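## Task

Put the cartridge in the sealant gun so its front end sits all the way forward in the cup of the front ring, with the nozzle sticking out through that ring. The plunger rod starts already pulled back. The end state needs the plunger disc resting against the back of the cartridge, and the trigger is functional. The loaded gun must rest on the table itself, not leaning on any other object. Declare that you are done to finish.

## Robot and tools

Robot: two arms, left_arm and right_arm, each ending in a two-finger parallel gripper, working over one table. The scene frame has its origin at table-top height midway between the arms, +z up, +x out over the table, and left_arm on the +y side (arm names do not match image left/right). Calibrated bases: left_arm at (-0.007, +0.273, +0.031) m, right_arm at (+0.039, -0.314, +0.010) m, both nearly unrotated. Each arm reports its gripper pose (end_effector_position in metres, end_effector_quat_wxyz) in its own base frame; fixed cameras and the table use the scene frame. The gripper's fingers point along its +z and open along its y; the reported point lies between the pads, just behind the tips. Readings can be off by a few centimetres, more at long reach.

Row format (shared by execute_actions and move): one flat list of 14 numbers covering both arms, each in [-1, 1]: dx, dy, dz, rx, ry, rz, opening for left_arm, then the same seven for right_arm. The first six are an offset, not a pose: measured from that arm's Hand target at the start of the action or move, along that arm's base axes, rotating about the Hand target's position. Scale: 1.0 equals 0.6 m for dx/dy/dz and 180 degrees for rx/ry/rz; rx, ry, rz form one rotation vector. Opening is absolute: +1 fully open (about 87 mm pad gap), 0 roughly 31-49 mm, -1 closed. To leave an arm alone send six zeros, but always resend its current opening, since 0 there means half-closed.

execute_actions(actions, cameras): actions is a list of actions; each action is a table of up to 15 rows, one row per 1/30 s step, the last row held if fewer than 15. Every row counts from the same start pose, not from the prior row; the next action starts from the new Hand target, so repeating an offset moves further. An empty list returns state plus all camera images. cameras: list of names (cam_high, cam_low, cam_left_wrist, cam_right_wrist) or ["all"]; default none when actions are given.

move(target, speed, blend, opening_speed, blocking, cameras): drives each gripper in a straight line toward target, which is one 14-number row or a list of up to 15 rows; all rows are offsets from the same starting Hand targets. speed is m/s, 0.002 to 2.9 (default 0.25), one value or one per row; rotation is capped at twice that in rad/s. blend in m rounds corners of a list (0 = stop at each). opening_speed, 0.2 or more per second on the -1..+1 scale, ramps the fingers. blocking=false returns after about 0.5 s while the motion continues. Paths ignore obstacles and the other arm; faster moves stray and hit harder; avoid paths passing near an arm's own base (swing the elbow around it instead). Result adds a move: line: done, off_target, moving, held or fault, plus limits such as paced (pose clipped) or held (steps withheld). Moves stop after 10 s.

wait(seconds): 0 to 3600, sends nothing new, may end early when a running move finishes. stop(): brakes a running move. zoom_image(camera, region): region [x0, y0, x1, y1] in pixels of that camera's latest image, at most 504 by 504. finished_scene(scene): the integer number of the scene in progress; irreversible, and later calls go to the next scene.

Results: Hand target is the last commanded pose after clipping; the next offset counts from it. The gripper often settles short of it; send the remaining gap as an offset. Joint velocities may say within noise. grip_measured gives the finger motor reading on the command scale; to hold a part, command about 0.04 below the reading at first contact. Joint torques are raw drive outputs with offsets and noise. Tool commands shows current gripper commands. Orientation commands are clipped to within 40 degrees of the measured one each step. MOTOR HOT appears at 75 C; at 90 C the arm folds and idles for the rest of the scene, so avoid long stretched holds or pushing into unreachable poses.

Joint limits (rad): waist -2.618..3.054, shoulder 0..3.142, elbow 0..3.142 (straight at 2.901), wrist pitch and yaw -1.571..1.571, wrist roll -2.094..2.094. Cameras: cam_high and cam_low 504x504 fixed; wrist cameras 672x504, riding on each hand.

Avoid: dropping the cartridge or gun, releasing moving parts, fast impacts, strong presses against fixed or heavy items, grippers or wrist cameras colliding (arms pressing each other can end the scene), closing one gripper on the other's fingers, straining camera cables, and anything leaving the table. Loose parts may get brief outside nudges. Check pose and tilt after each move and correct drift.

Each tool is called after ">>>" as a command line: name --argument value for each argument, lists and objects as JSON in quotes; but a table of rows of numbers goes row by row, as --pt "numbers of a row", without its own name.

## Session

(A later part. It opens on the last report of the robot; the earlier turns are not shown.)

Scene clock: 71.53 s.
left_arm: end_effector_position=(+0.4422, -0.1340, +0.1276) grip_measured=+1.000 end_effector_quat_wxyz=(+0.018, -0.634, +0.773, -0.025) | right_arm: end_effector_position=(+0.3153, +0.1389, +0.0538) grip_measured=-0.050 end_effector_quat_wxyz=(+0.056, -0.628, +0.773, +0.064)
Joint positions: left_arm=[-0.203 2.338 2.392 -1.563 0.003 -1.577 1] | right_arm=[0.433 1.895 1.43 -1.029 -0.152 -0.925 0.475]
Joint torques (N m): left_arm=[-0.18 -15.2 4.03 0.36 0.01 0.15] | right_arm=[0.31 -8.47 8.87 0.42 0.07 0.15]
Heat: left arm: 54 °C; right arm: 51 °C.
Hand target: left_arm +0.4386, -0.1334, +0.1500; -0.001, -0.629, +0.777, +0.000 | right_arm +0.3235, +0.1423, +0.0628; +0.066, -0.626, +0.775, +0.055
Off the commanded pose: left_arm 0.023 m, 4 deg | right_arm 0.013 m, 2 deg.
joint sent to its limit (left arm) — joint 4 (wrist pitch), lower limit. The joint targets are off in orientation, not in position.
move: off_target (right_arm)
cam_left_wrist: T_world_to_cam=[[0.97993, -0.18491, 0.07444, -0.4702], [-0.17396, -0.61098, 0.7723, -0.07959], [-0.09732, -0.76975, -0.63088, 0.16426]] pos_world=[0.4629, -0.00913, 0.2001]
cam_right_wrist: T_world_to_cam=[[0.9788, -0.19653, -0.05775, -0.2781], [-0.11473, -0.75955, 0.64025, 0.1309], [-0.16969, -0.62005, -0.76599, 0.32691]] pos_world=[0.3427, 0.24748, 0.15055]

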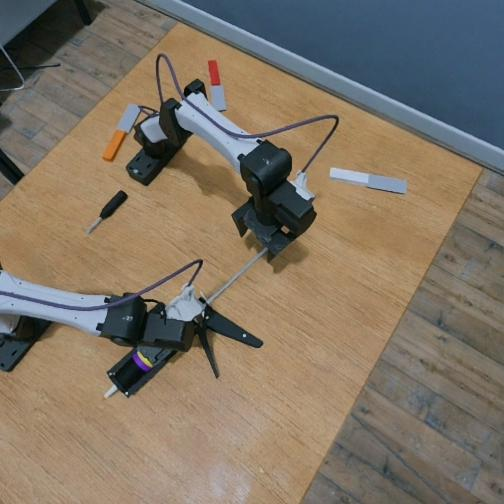

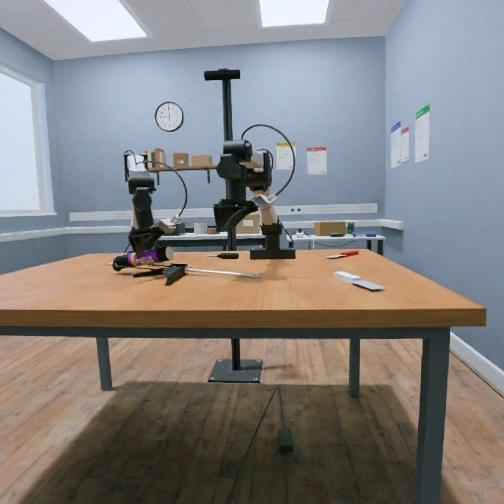

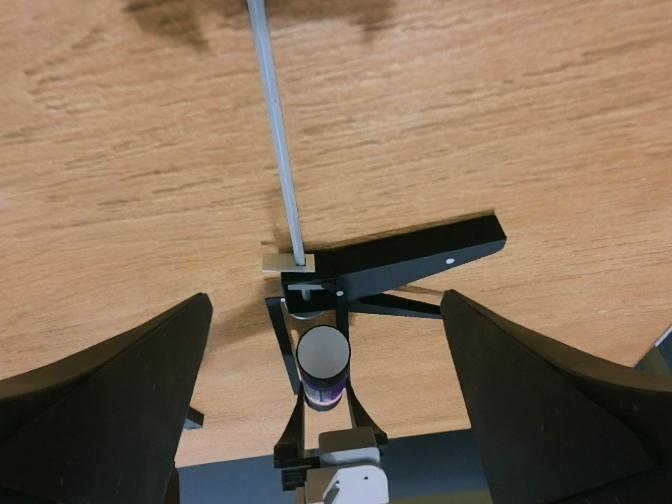

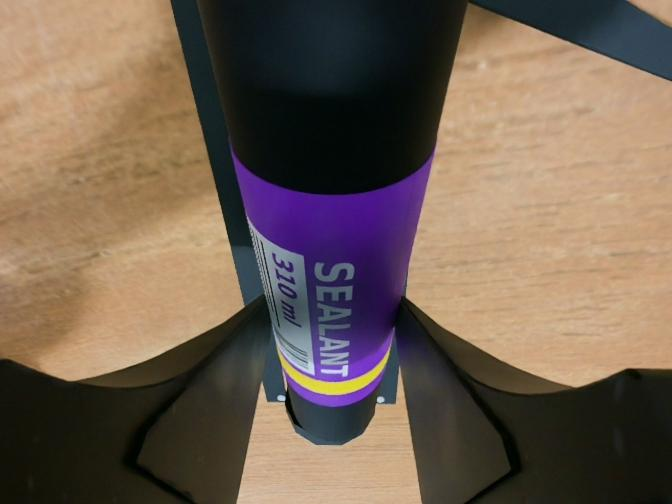

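>>> move --target '[0,0,0,0,0,0,1,0.002,0,-0.016,-0.01,0.002,0,-0.14]' --speed 0.05 --cameras '["all"]'

>>> zoom_image --camera "cam_low" --region '[100, 230, 190, 280]'

>>> zoom_image --camera "cam_left_wrist" --region '[240, 240, 400, 440]'

Scene clock: 74.30 s.
left_arm: end_effector_position=(+0.4422, -0.1340, +0.1276) grip_measured=+1.000 end_effector_quat_wxyz=(+0.018, -0.634, +0.773, -0.025) | right_arm: end_effector_position=(+0.3143, +0.1384, +0.0454) grip_measured=-0.050 end_effector_quat_wxyz=(+0.040, -0.629, +0.774, +0.056)
Joint positions: left_arm=[-0.203 2.338 2.392 -1.563 0.003 -1.577 1] | right_arm=[0.445 1.923 1.432 -1.028 -0.127 -0.916 0.475]
Joint torques (N m): left_arm=[-0.12 -15.12 3.96 0.39 -0.04 0.11] | right_arm=[0.25 -8.5 8.66 0.48 0.1 0.15]
Motor temperatures (°C): left_arm=[32 55 43 42 31 30 32] | right_arm=[32 47 51 41 31 28 32]
Heat: left arm: 55 °C; right arm: 51 °C.
Hand target: left_arm +0.4386, -0.1334, +0.1500; -0.001, -0.629, +0.777, +0.000 | right_arm +0.3247, +0.1422, +0.0533; +0.054, -0.627, +0.776, +0.044
Off the commanded pose: left_arm 0.023 m, 4 deg | right_arm 0.014 m, 2 deg.
joint sent to its limit (left arm) — joint 4 (wrist pitch), lower limit. The joint targets are off in orientation, not in position.
move: off_target (right_arm)
cam_left_wrist: T_world_to_cam=[[0.97993, -0.18491, 0.07444, -0.4702], [-0.17396, -0.61098, 0.7723, -0.07959], [-0.09732, -0.76975, -0.63088, 0.16426]] pos_world=[0.4629, -0.00913, 0.2001]
cam_right_wrist: T_world_to_cam=[[0.97819, -0.19732, -0.06487, -0.27711], [-0.10473, -0.73825, 0.66635, 0.12847], [-0.17938, -0.64503, -0.74281, 0.32546]] pos_world=[0.3429, 0.25009, 0.13818]

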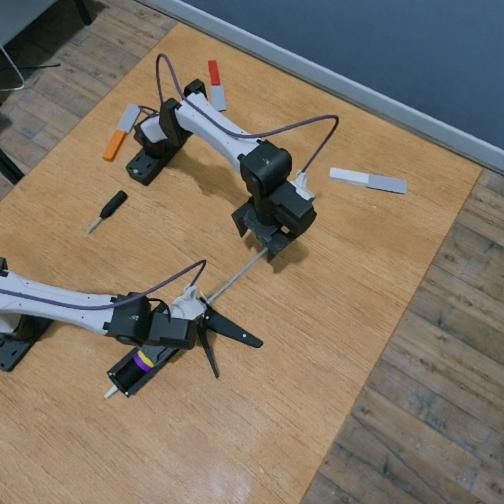

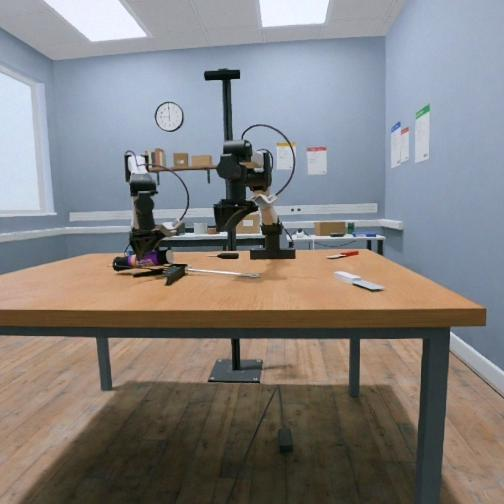

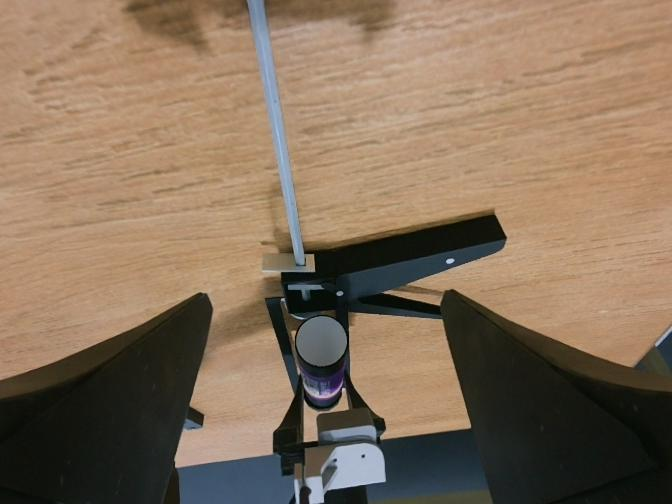

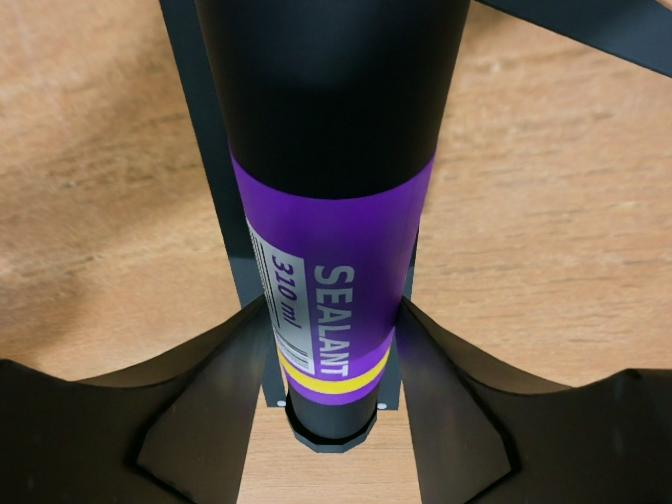

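Scaled by 5.600.

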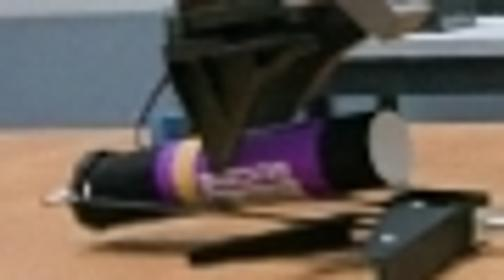

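Scaled by 2.520.

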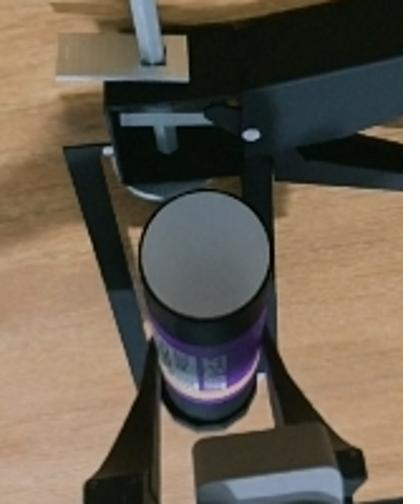

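>>> zoom_image --camera "cam_low" --region '[155, 240, 205, 285]'

>>> zoom_image --camera "cam_left_wrist" --region '[270, 250, 370, 350]'

Scaled by 10.080.

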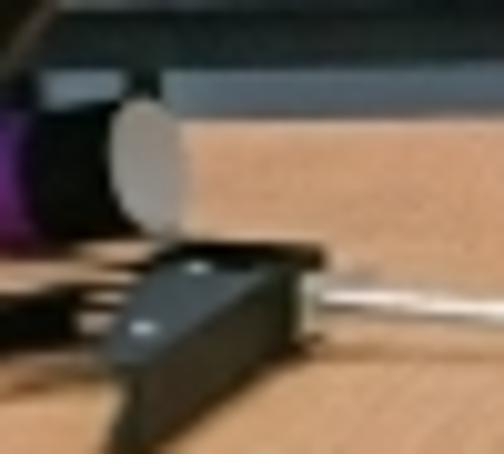

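Scaled by 5.040.

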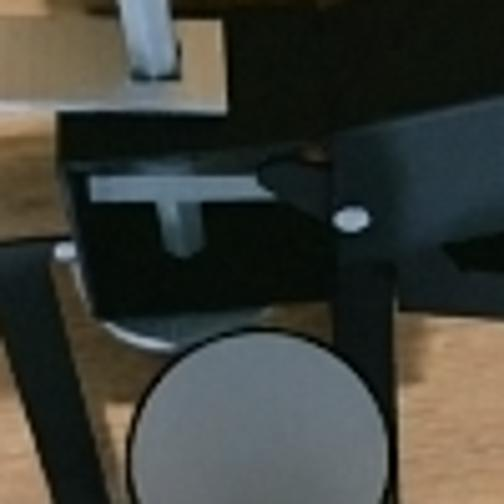

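>>> move --target '[0,0,0,0,0,0,1,-0.0072,-0.0033,-0.017,-0.0272,0.0058,0.014,-0.14]' --speed 0.05 --cameras '["cam_low","cam_left_wrist","cam_right_wrist"]'

>>> zoom_image --camera "cam_low" --region '[100, 230, 190, 280]'

>>> zoom_image --camera "cam_left_wrist" --region '[240, 240, 400, 440]'

Scene clock: 76.47 s.
left_arm: end_effector_position=(+0.4422, -0.1340, +0.1276) grip_measured=+1.000 end_effector_quat_wxyz=(+0.018, -0.634, +0.773, -0.025) | right_arm: end_effector_position=(+0.3149, +0.1375, +0.0401) grip_measured=-0.050 end_effector_quat_wxyz=(+0.017, -0.641, +0.767, +0.026)
Joint positions: left_arm=[-0.203 2.338 2.392 -1.563 0.003 -1.577 1] | right_arm=[0.477 1.957 1.451 -1.043 -0.059 -0.914 0.475]
Joint torques (N m): left_arm=[-0.14 -15.04 4.01 0.4 -0.04 0.12] | right_arm=[0.69 -7.95 7.88 0.34 0.13 -0.03]
Motor temperatures (°C): left_arm=[32 56 43 42 31 30 32] | right_arm=[32 47 52 41 31 28 32]
Heat: left arm: 56 °C; right arm: 52 °C.
Hand target: left_arm +0.4386, -0.1334, +0.1500; -0.001, -0.629, +0.777, +0.000 | right_arm +0.3204, +0.1402, +0.0430; +0.019, -0.645, +0.763, +0.018
Off the commanded pose: left_arm 0.023 m, 4 deg | right_arm 0.007 m, 1 deg.
joint sent to its limit (left arm) — joint 4 (wrist pitch), lower limit. The joint targets are off in orientation, not in position.
move: done
cam_left_wrist: T_world_to_cam=[[0.97993, -0.18491, 0.07444, -0.4702], [-0.17396, -0.61098, 0.7723, -0.07959], [-0.09732, -0.76975, -0.63088, 0.16426]] pos_world=[0.4629, -0.00913, 0.2001]
cam_right_wrist: T_world_to_cam=[[0.98346, -0.17479, -0.04748, -0.28368], [-0.08779, -0.68933, 0.71911, 0.1172], [-0.15843, -0.70304, -0.69327, 0.32049]] pos_world=[0.34005, 0.25653, 0.12444]

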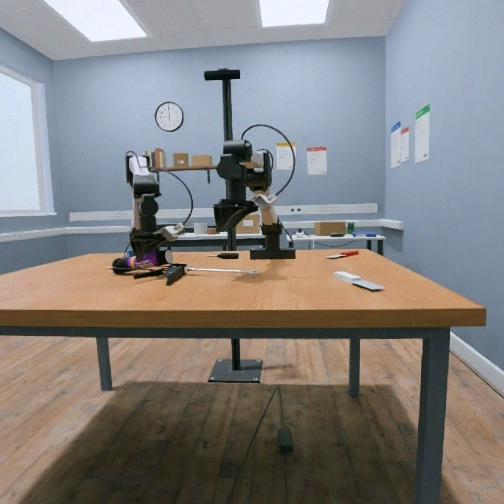

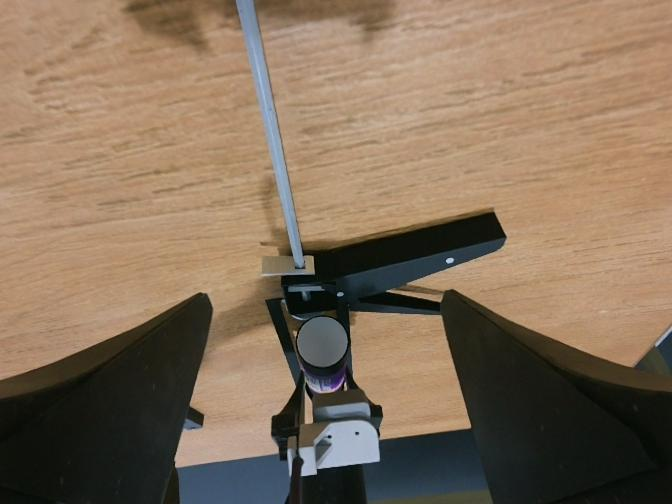

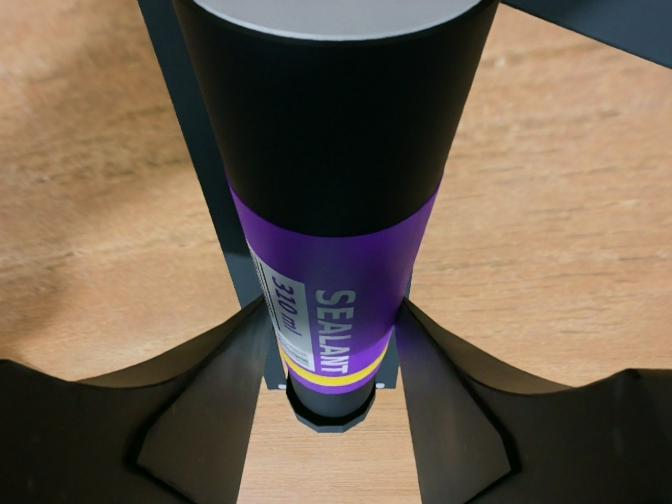

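Scaled by 5.600.

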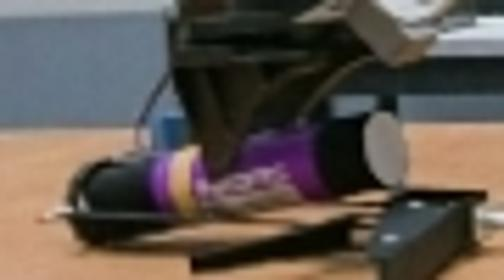

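Scaled by 2.520.

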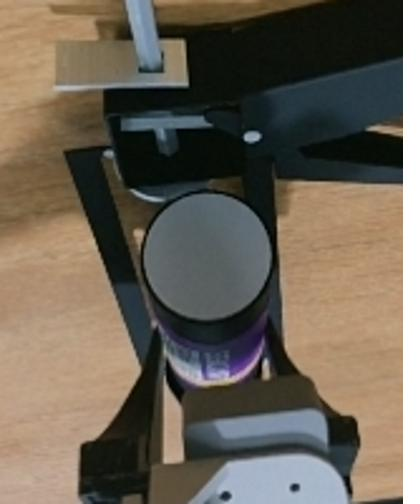

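>>> move --pt "0 0 0 0 0 0 1 0 0 0.012 0 0 0 -0.14" --pt "0 0 0 0 0 0 1 -0.0028 -0.0133 0.011 0 0 0 -0.14" --speed 0.05 --cameras '["cam_low","cam_high","cam_left_wrist","cam_right_wrist"]'

>>> zoom_image --camera "cam_low" --region '[100, 230, 190, 280]'

>>> zoom_image --camera "cam_left_wrist" --region '[240, 240, 400, 440]'

>>> zoom_image --camera "cam_high" --region '[90, 330, 160, 400]'

Scene clock: 78.27 s.
left_arm: end_effector_position=(+0.4422, -0.1340, +0.1276) grip_measured=+1.000 end_effector_quat_wxyz=(+0.018, -0.634, +0.773, -0.025) | right_arm: end_effector_position=(+0.3158, +0.1371, +0.0438) grip_measured=-0.050 end_effector_quat_wxyz=(+0.017, -0.640, +0.768, +0.027)
Joint positions: left_arm=[-0.203 2.338 2.392 -1.563 0.003 -1.577 1] | right_arm=[0.475 1.957 1.466 -1.059 -0.059 -0.914 0.475]
Joint torques (N m): left_arm=[-0.17 -15.01 3.78 0.44 -0.04 0.14] | right_arm=[-0.91 -10.14 6.01 0.31 0.12 -0.2]
Motor temperatures (°C): left_arm=[32 57 43 42 31 30 32] | right_arm=[32 47 52 41 31 28 32]
Heat: left arm: 57 °C; right arm: 52 °C.
Hand target: left_arm +0.4386, -0.1334, +0.1500; -0.001, -0.629, +0.777, +0.000 | right_arm +0.3187, +0.1323, +0.0496; +0.019, -0.645, +0.763, +0.018
Off the commanded pose: left_arm 0.023 m, 4 deg | right_arm 0.008 m, 1 deg.
joint sent to its limit (left arm) — joint 4 (wrist pitch), lower limit. The joint targets are off in orientation, not in position.
move: done
cam_left_wrist: T_world_to_cam=[[0.97993, -0.18491, 0.07444, -0.4702], [-0.17396, -0.61098, 0.7723, -0.07959], [-0.09732, -0.76975, -0.63088, 0.16426]] pos_world=[0.4629, -0.00913, 0.2001]
cam_right_wrist: T_world_to_cam=[[0.98301, -0.17702, -0.04841, -0.28404], [-0.0886, -0.68878, 0.71953, 0.11446], [-0.16072, -0.70302, -0.69277, 0.32355]] pos_world=[0.34136, 0.25603, 0.12803]

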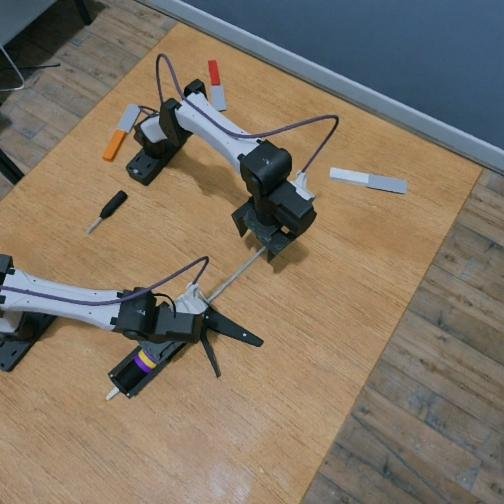

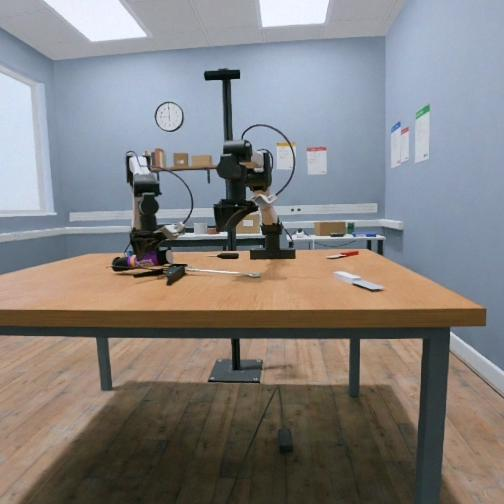

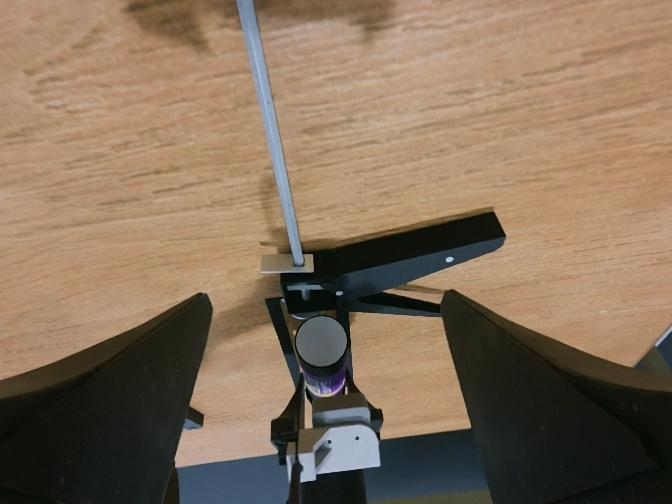

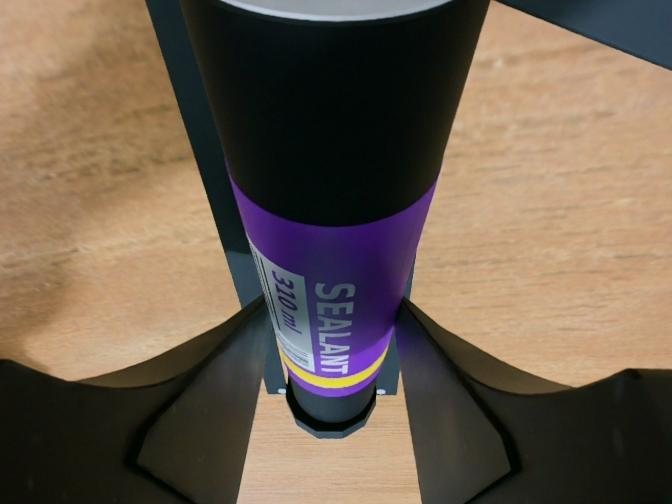

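Scaled by 5.600.

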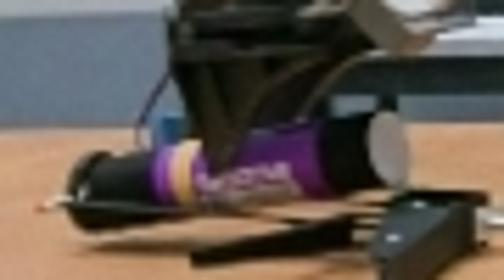

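Scaled by 2.520.

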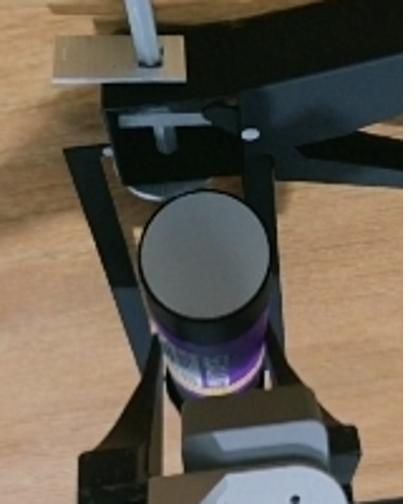

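Scaled by 7.200.

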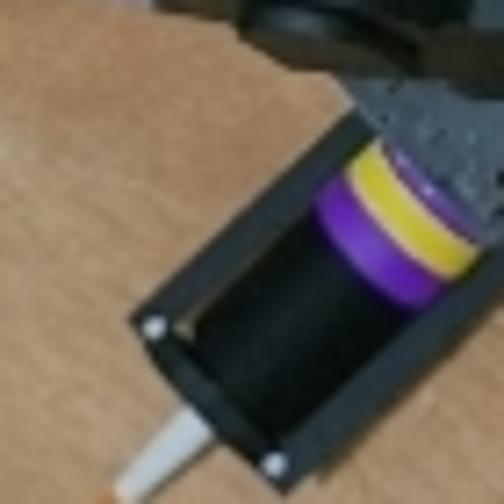

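>>> zoom_image --camera "cam_right_wrist" --region '[250, 340, 420, 460]'

>>> zoom_image --camera "cam_low" --region '[105, 250, 155, 280]'

>>> zoom_image --camera "cam_low" --region '[155, 240, 205, 285]'

>>> zoom_image --camera "cam_left_wrist" --region '[270, 250, 370, 400]'

Scaled by 2.965.

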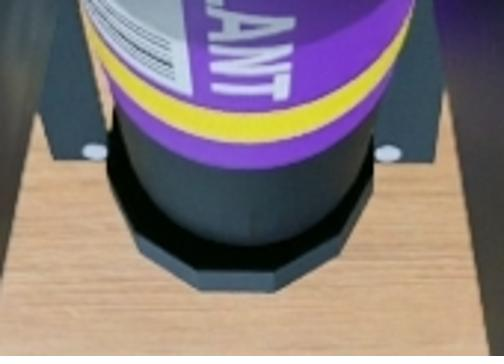

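Scaled by 10.080.

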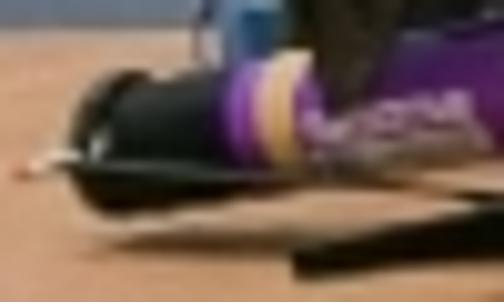

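Scaled by 10.080.

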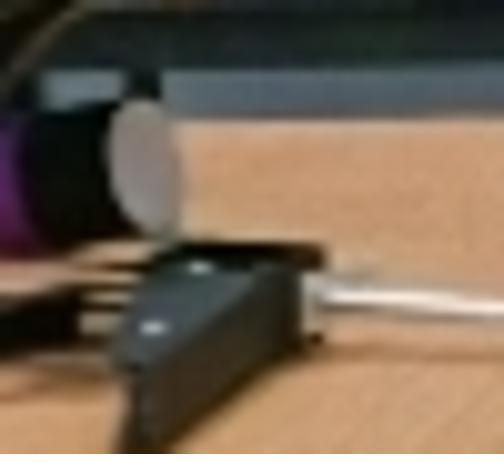

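Scaled by 3.360.

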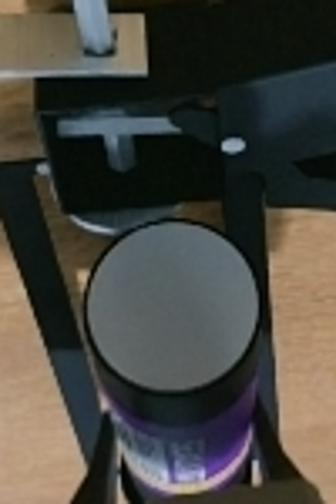

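>>> move --target '[0,0,0,0,0,0,1,-0.0023,-0.0133,0.002,0,0,0,-0.14]' --speed 0.05 --cameras '["cam_low","cam_high","cam_left_wrist","cam_right_wrist"]'

>>> zoom_image --camera "cam_low" --region '[100, 230, 190, 280]'

>>> zoom_image --camera "cam_left_wrist" --region '[270, 250, 370, 400]'

>>> zoom_image --camera "cam_high" --region '[90, 330, 160, 400]'

Scene clock: 81.33 s.
left_arm: end_effector_position=(+0.4422, -0.1340, +0.1276) grip_measured=+1.000 end_effector_quat_wxyz=(+0.018, -0.634, +0.773, -0.025) | right_arm: end_effector_position=(+0.3132, +0.1282, +0.0388) grip_measured=-0.050 end_effector_quat_wxyz=(+0.007, -0.642, +0.766, +0.029)
Joint positions: left_arm=[-0.203 2.338 2.392 -1.563 0.003 -1.577 1] | right_arm=[0.457 1.957 1.444 -1.058 -0.06 -0.938 0.475]
Joint torques (N m): left_arm=[-0.18 -15.08 3.92 0.43 -0.02 0.11] | right_arm=[-0.85 -11.81 6.01 0.28 0.13 -0.13]
Motor temperatures (°C): left_arm=[32 58 43 42 31 30 31] | right_arm=[32 48 52 41 31 28 32]
Heat: left arm: 58 °C; right arm: 52 °C.
Hand target: left_arm +0.4386, -0.1334, +0.1500; -0.001, -0.629, +0.777, +0.000 | right_arm +0.3173, +0.1243, +0.0508; +0.019, -0.645, +0.763, +0.018
Off the commanded pose: left_arm 0.023 m, 4 deg | right_arm 0.013 m, 2 deg.
joint sent to its limit (left arm) — joint 4 (wrist pitch), lower limit. The joint targets are off in orientation, not in position.
move: off_target (right_arm)
cam_left_wrist: T_world_to_cam=[[0.97993, -0.18491, 0.07444, -0.4702], [-0.17396, -0.61098, 0.7723, -0.07959], [-0.09732, -0.76975, -0.63088, 0.16426]] pos_world=[0.4629, -0.00913, 0.2001]
cam_right_wrist: T_world_to_cam=[[0.98293, -0.17235, -0.06436, -0.28318], [-0.0722, -0.68313, 0.72672, 0.10565], [-0.16922, -0.70967, -0.68391, 0.31658]] pos_world=[0.33955, 0.24803, 0.12151]

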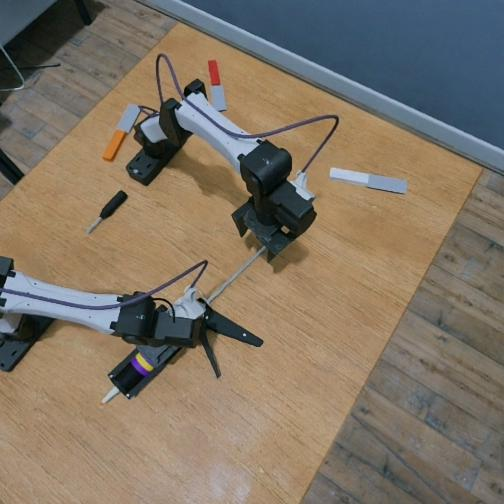

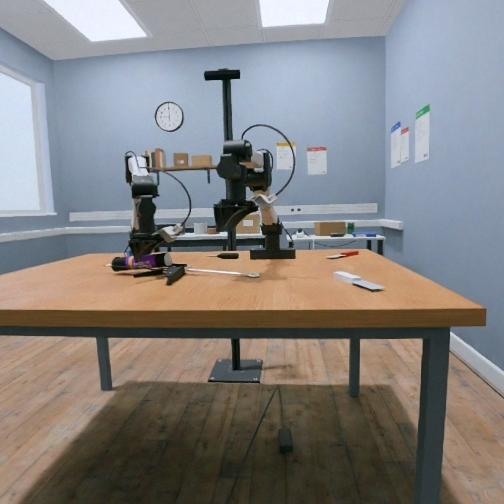

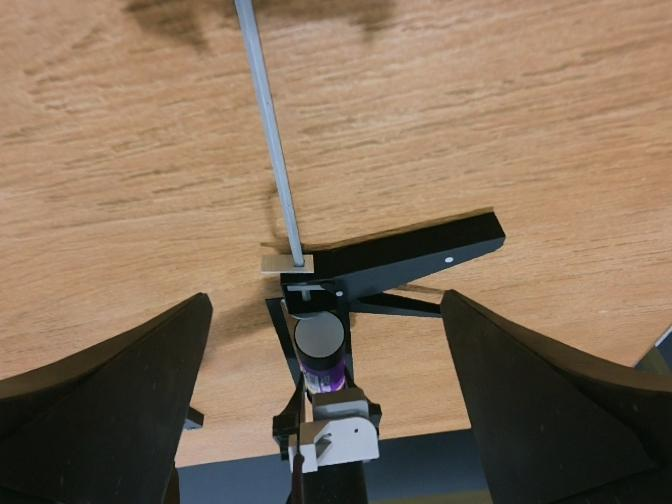

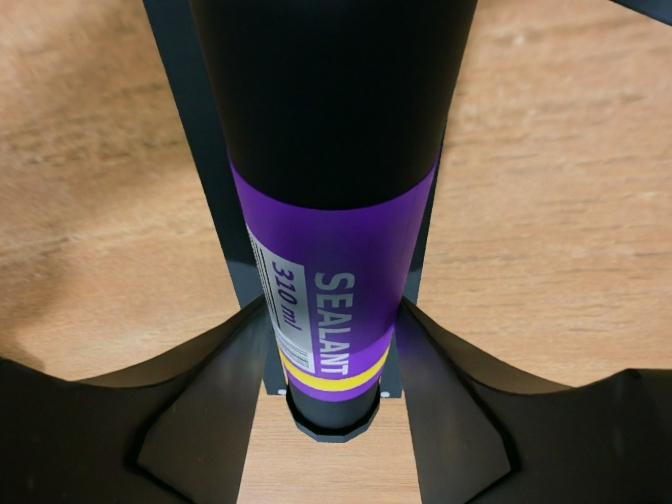

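Scaled by 5.600.

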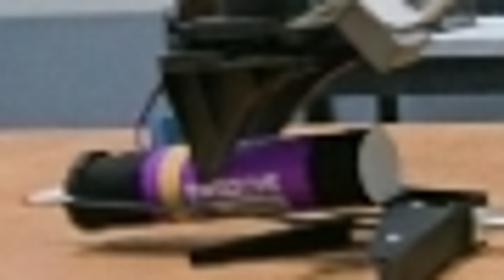

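Scaled by 3.360.

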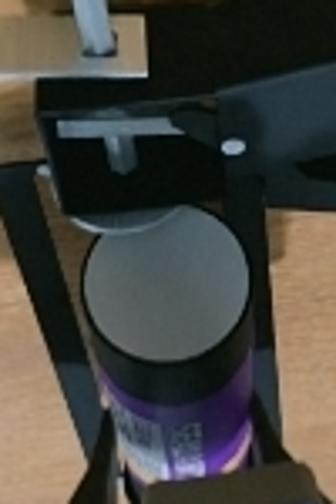

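Scaled by 7.200.

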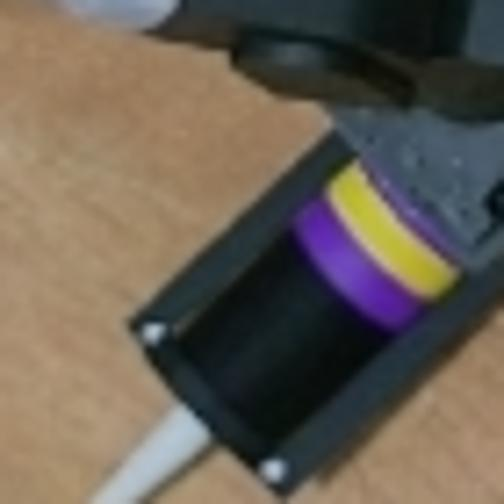

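>>> move --target '[0,0,0,0,0,0,1,0.0,0.002,-0.018,-0.01,0.002,0.006,-0.14]' --speed 0.05 --cameras '["cam_low","cam_high","cam_left_wrist","cam_right_wrist"]'

>>> zoom_image --camera "cam_low" --region '[100, 230, 190, 280]'

>>> zoom_image --camera "cam_left_wrist" --region '[270, 250, 370, 400]'

>>> zoom_image --camera "cam_high" --region '[90, 330, 160, 400]'

Scene clock: 82.37 s.
left_arm: end_effector_position=(+0.4422, -0.1340, +0.1276) grip_measured=+1.000 end_effector_quat_wxyz=(+0.018, -0.634, +0.773, -0.025) | right_arm: end_effector_position=(+0.3128, +0.1280, +0.0373) grip_measured=-0.050 end_effector_quat_wxyz=(+0.005, -0.645, +0.764, +0.024)
Joint positions: left_arm=[-0.203 2.338 2.392 -1.563 0.003 -1.577 1] | right_arm=[0.463 1.957 1.436 -1.051 -0.048 -0.939 0.475]
Joint torques (N m): left_arm=[-0.08 -15.05 3.82 0.39 0 0.12] | right_arm=[0.21 -9.06 6.08 0.37 0.3 -0.16]
Motor temperatures (°C): left_arm=[32 58 43 42 31 30 31] | right_arm=[32 48 52 41 31 28 32]
Heat: left arm: 58 °C; right arm: 52 °C.
Hand target: left_arm +0.4386, -0.1334, +0.1500; -0.001, -0.629, +0.777, +0.000 | right_arm +0.3173, +0.1255, +0.0400; +0.006, -0.653, +0.758, +0.008
Off the commanded pose: left_arm 0.023 m, 4 deg | right_arm 0.006 m, 2 deg.
joint sent to its limit (left arm) — joint 4 (wrist pitch), lower limit. The joint targets are off in orientation, not in position.
move: done
cam_left_wrist: T_world_to_cam=[[0.97993, -0.18491, 0.07444, -0.4702], [-0.17396, -0.61098, 0.7723, -0.07959], [-0.09732, -0.76975, -0.63088, 0.16426]] pos_world=[0.4629, -0.00913, 0.2001]
cam_right_wrist: T_world_to_cam=[[0.98446, -0.16576, -0.05792, -0.28453], [-0.07069, -0.67607, 0.73343, 0.10491], [-0.16074, -0.71795, -0.67729, 0.31363]] pos_world=[0.33793, 0.24893, 0.11899]

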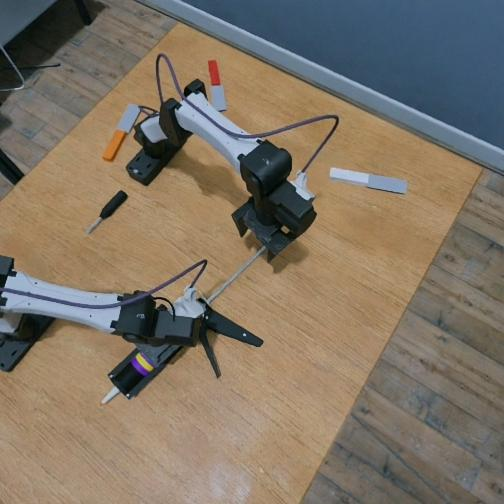

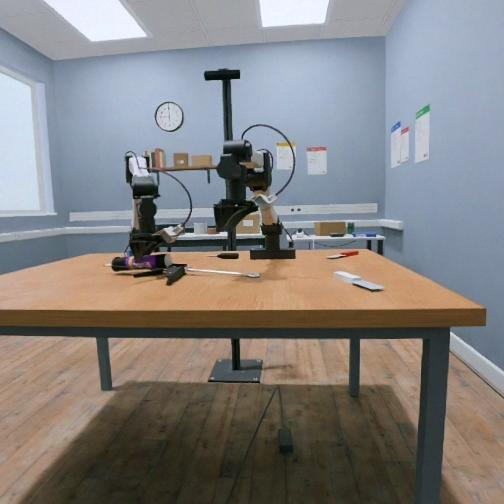

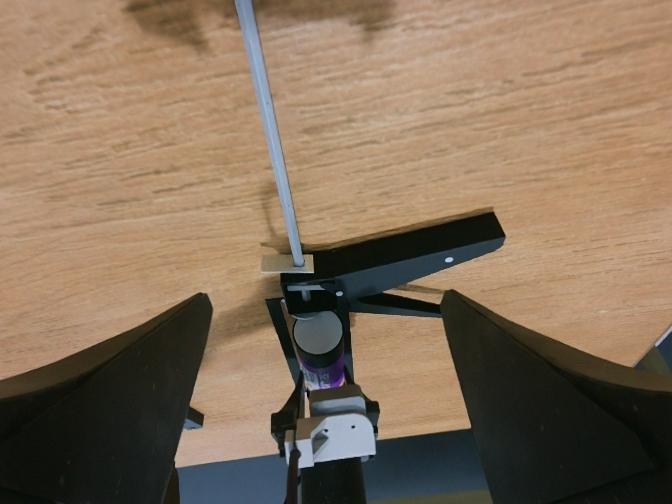

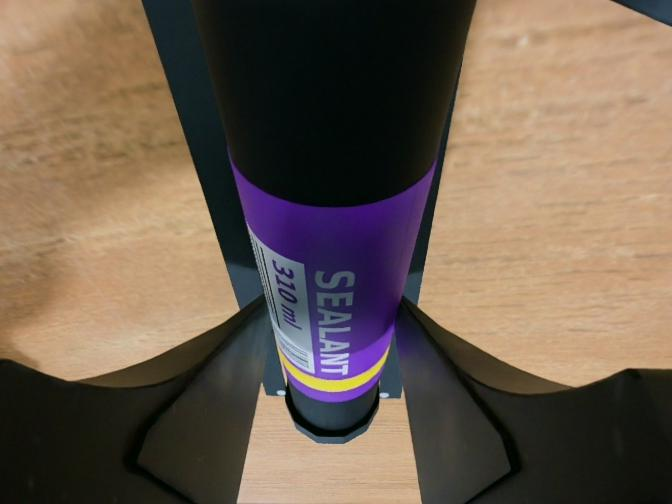

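Scaled by 5.600.

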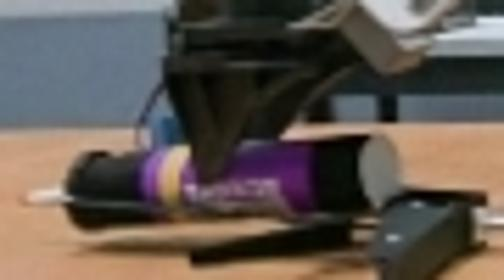

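Scaled by 3.360.

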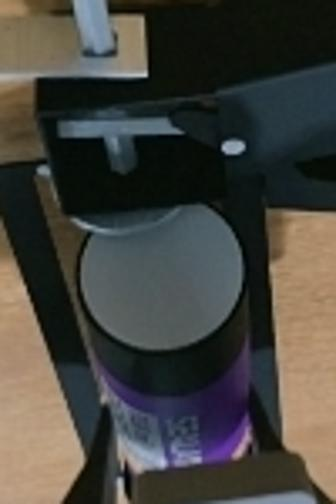

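Scaled by 7.200.

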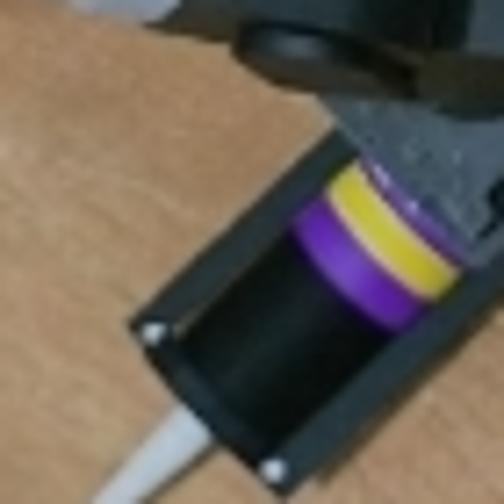

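>>> move --target '[0,0,0,0,0,0,1,-0.0045,0.0,-0.014,0,0,0.006,-0.14]' --speed 0.05 --cameras '["cam_low","cam_left_wrist","cam_right_wrist"]'

>>> zoom_image --camera "cam_low" --region '[100, 230, 190, 280]'

>>> zoom_image --camera "cam_left_wrist" --region '[270, 250, 370, 400]'

Scene clock: 83.33 s.
left_arm: end_effector_position=(+0.4422, -0.1340, +0.1276) grip_measured=+1.000 end_effector_quat_wxyz=(+0.018, -0.634, +0.773, -0.025) | right_arm: end_effector_position=(+0.3102, +0.1274, +0.0286) grip_measured=-0.051 end_effector_quat_wxyz=(+0.004, -0.652, +0.758, +0.022)
Joint positions: left_arm=[-0.203 2.338 2.392 -1.563 0.003 -1.577 1] | right_arm=[0.468 1.957 1.4 -1.016 -0.044 -0.953 0.474]
Joint torques (N m): left_arm=[-0.18 -15.21 3.93 0.4 -0.01 0.13] | right_arm=[0.18 -9.16 6.05 0.37 0.24 -0.17]
Motor temperatures (°C): left_arm=[32 59 43 42 31 30 31] | right_arm=[32 48 52 41 31 28 32]
Heat: left arm: 59 °C; right arm: 52 °C.
Hand target: left_arm +0.4386, -0.1334, +0.1500; -0.001, -0.629, +0.777, +0.000 | right_arm +0.3146, +0.1255, +0.0316; +0.006, -0.660, +0.751, +0.008
Off the commanded pose: left_arm 0.023 m, 4 deg | right_arm 0.006 m, 2 deg.
joint sent to its limit (left arm) — joint 4 (wrist pitch), lower limit. The joint targets are off in orientation, not in position.
move: done
cam_left_wrist: T_world_to_cam=[[0.97993, -0.18491, 0.07444, -0.4702], [-0.17396, -0.61098, 0.7723, -0.07959], [-0.09732, -0.76975, -0.63088, 0.16426]] pos_world=[0.4629, -0.00913, 0.2001]
cam_right_wrist: T_world_to_cam=[[0.98748, -0.14726, -0.05658, -0.28584], [-0.05836, -0.67417, 0.73627, 0.10649], [-0.14657, -0.72375, -0.67432, 0.30306]] pos_world=[0.3329, 0.24904, 0.10978]

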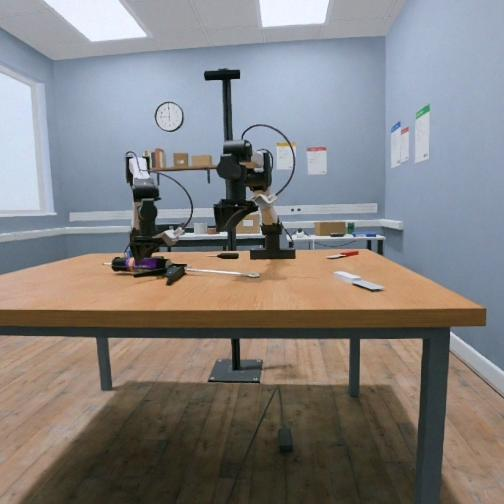

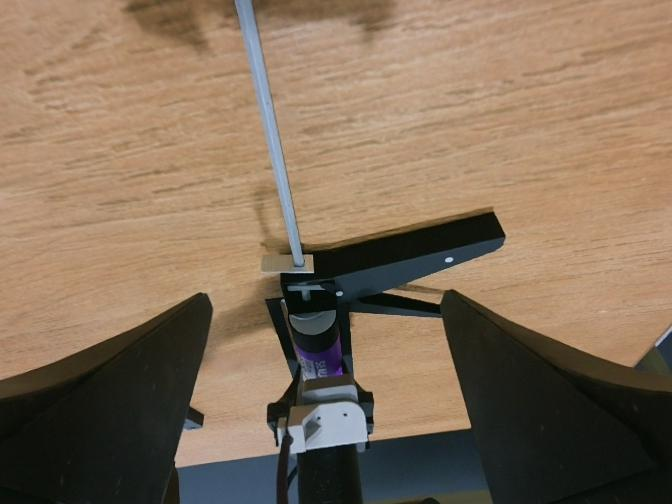

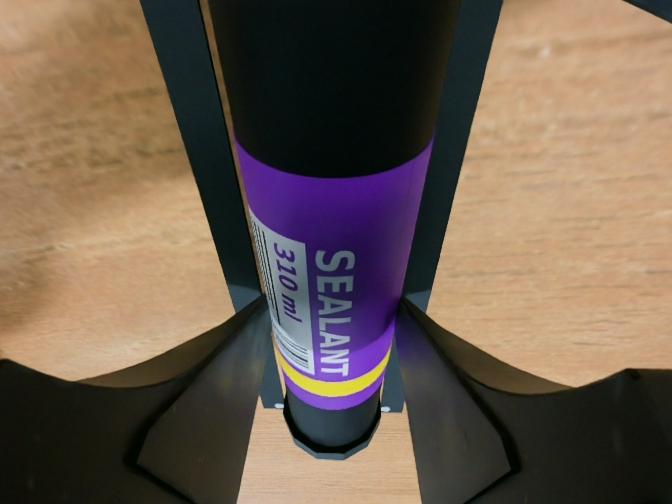

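Scaled by 5.600.

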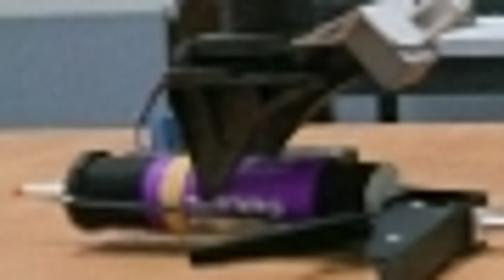

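Scaled by 3.360.

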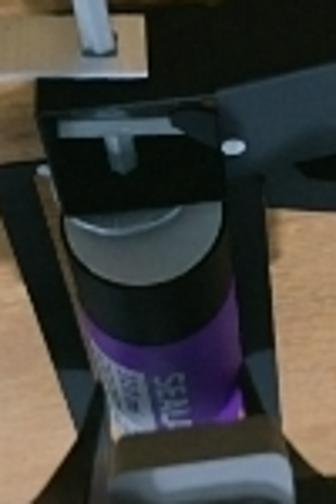

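>>> move --target '[0,0,0,0,0,0,1,-0.003,0.0,-0.01,0,0,0.0,-0.14]' --speed 0.05 --cameras '["cam_low","cam_left_wrist","cam_right_wrist"]'

>>> zoom_image --camera "cam_low" --region '[100, 230, 190, 280]'

>>> zoom_image --camera "cam_left_wrist" --region '[270, 250, 370, 400]'

Scene clock: 84.10 s.
left_arm: end_effector_position=(+0.4422, -0.1340, +0.1276) grip_measured=+1.000 end_effector_quat_wxyz=(+0.018, -0.634, +0.773, -0.025) | right_arm: end_effector_position=(+0.3090, +0.1267, +0.0239) grip_measured=-0.053 end_effector_quat_wxyz=(+0.004, -0.653, +0.757, +0.020)
Joint positions: left_arm=[-0.203 2.338 2.392 -1.563 0.003 -1.577 1] | right_arm=[0.469 1.957 1.379 -0.995 -0.041 -0.954 0.474]
Joint torques (N m): left_arm=[-0.18 -15.12 3.92 0.4 -0.02 0.11] | right_arm=[0.24 -9.06 5.74 0.41 0.2 -0.13]
Motor temperatures (°C): left_arm=[32 59 43 42 31 30 31] | right_arm=[32 48 51 41 31 28 32]
Heat: left arm: 59 °C; right arm: 51 °C.
Hand target: left_arm +0.4386, -0.1334, +0.1500; -0.001, -0.629, +0.777, +0.000 | right_arm +0.3129, +0.1255, +0.0256; +0.006, -0.660, +0.751, +0.008
Off the commanded pose: left_arm 0.023 m, 4 deg | right_arm 0.004 m, 2 deg.
joint sent to its limit (left arm) — joint 4 (wrist pitch), lower limit. The joint targets are off in orientation, not in position.
move: done
cam_left_wrist: T_world_to_cam=[[0.97993, -0.18491, 0.07444, -0.4702], [-0.17396, -0.61098, 0.7723, -0.07959], [-0.09732, -0.76975, -0.63088, 0.16426]] pos_world=[0.4629, -0.00913, 0.2001]
cam_right_wrist: T_world_to_cam=[[0.988, -0.14476, -0.0539, -0.28568], [-0.05826, -0.67235, 0.73793, 0.10923], [-0.14306, -0.72594, -0.67272, 0.29832]] pos_world=[0.33129, 0.24864, 0.10468]

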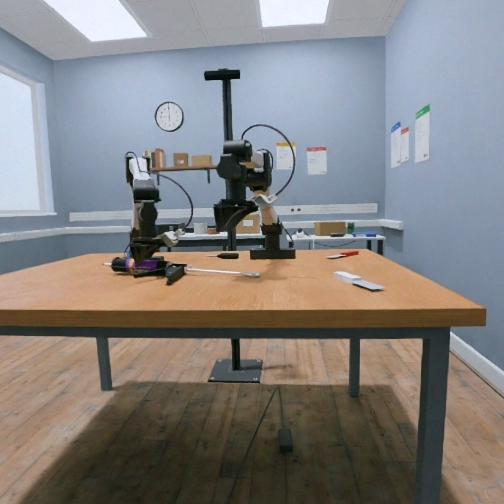

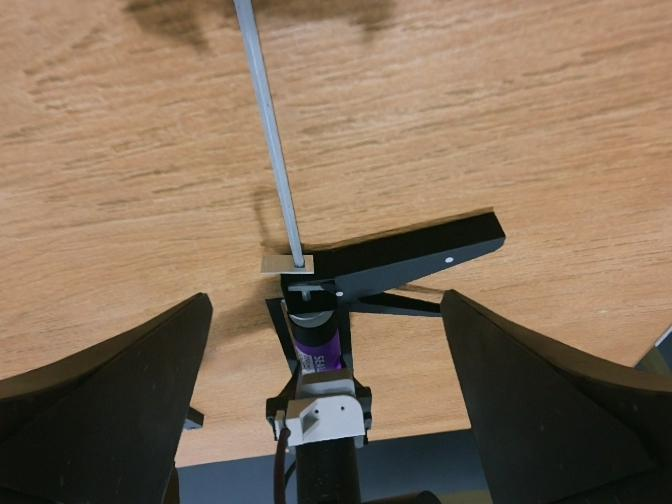

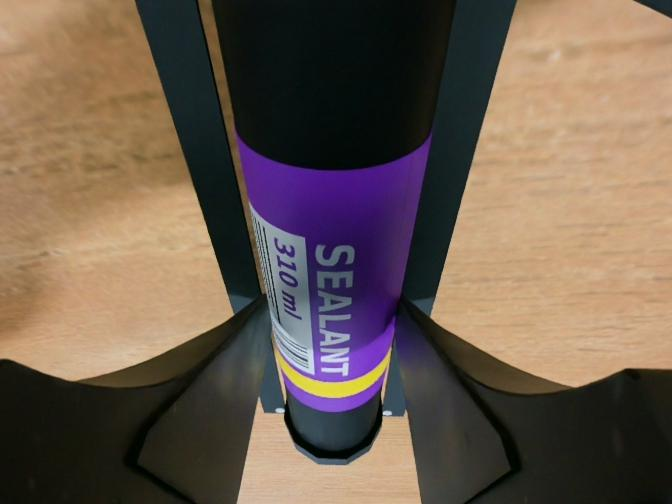

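Scaled by 5.600.

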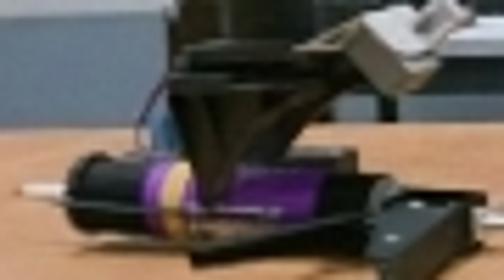

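Scaled by 3.360.

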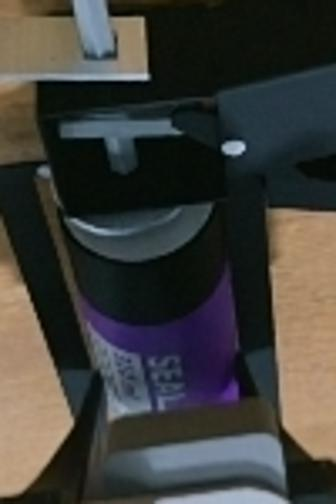

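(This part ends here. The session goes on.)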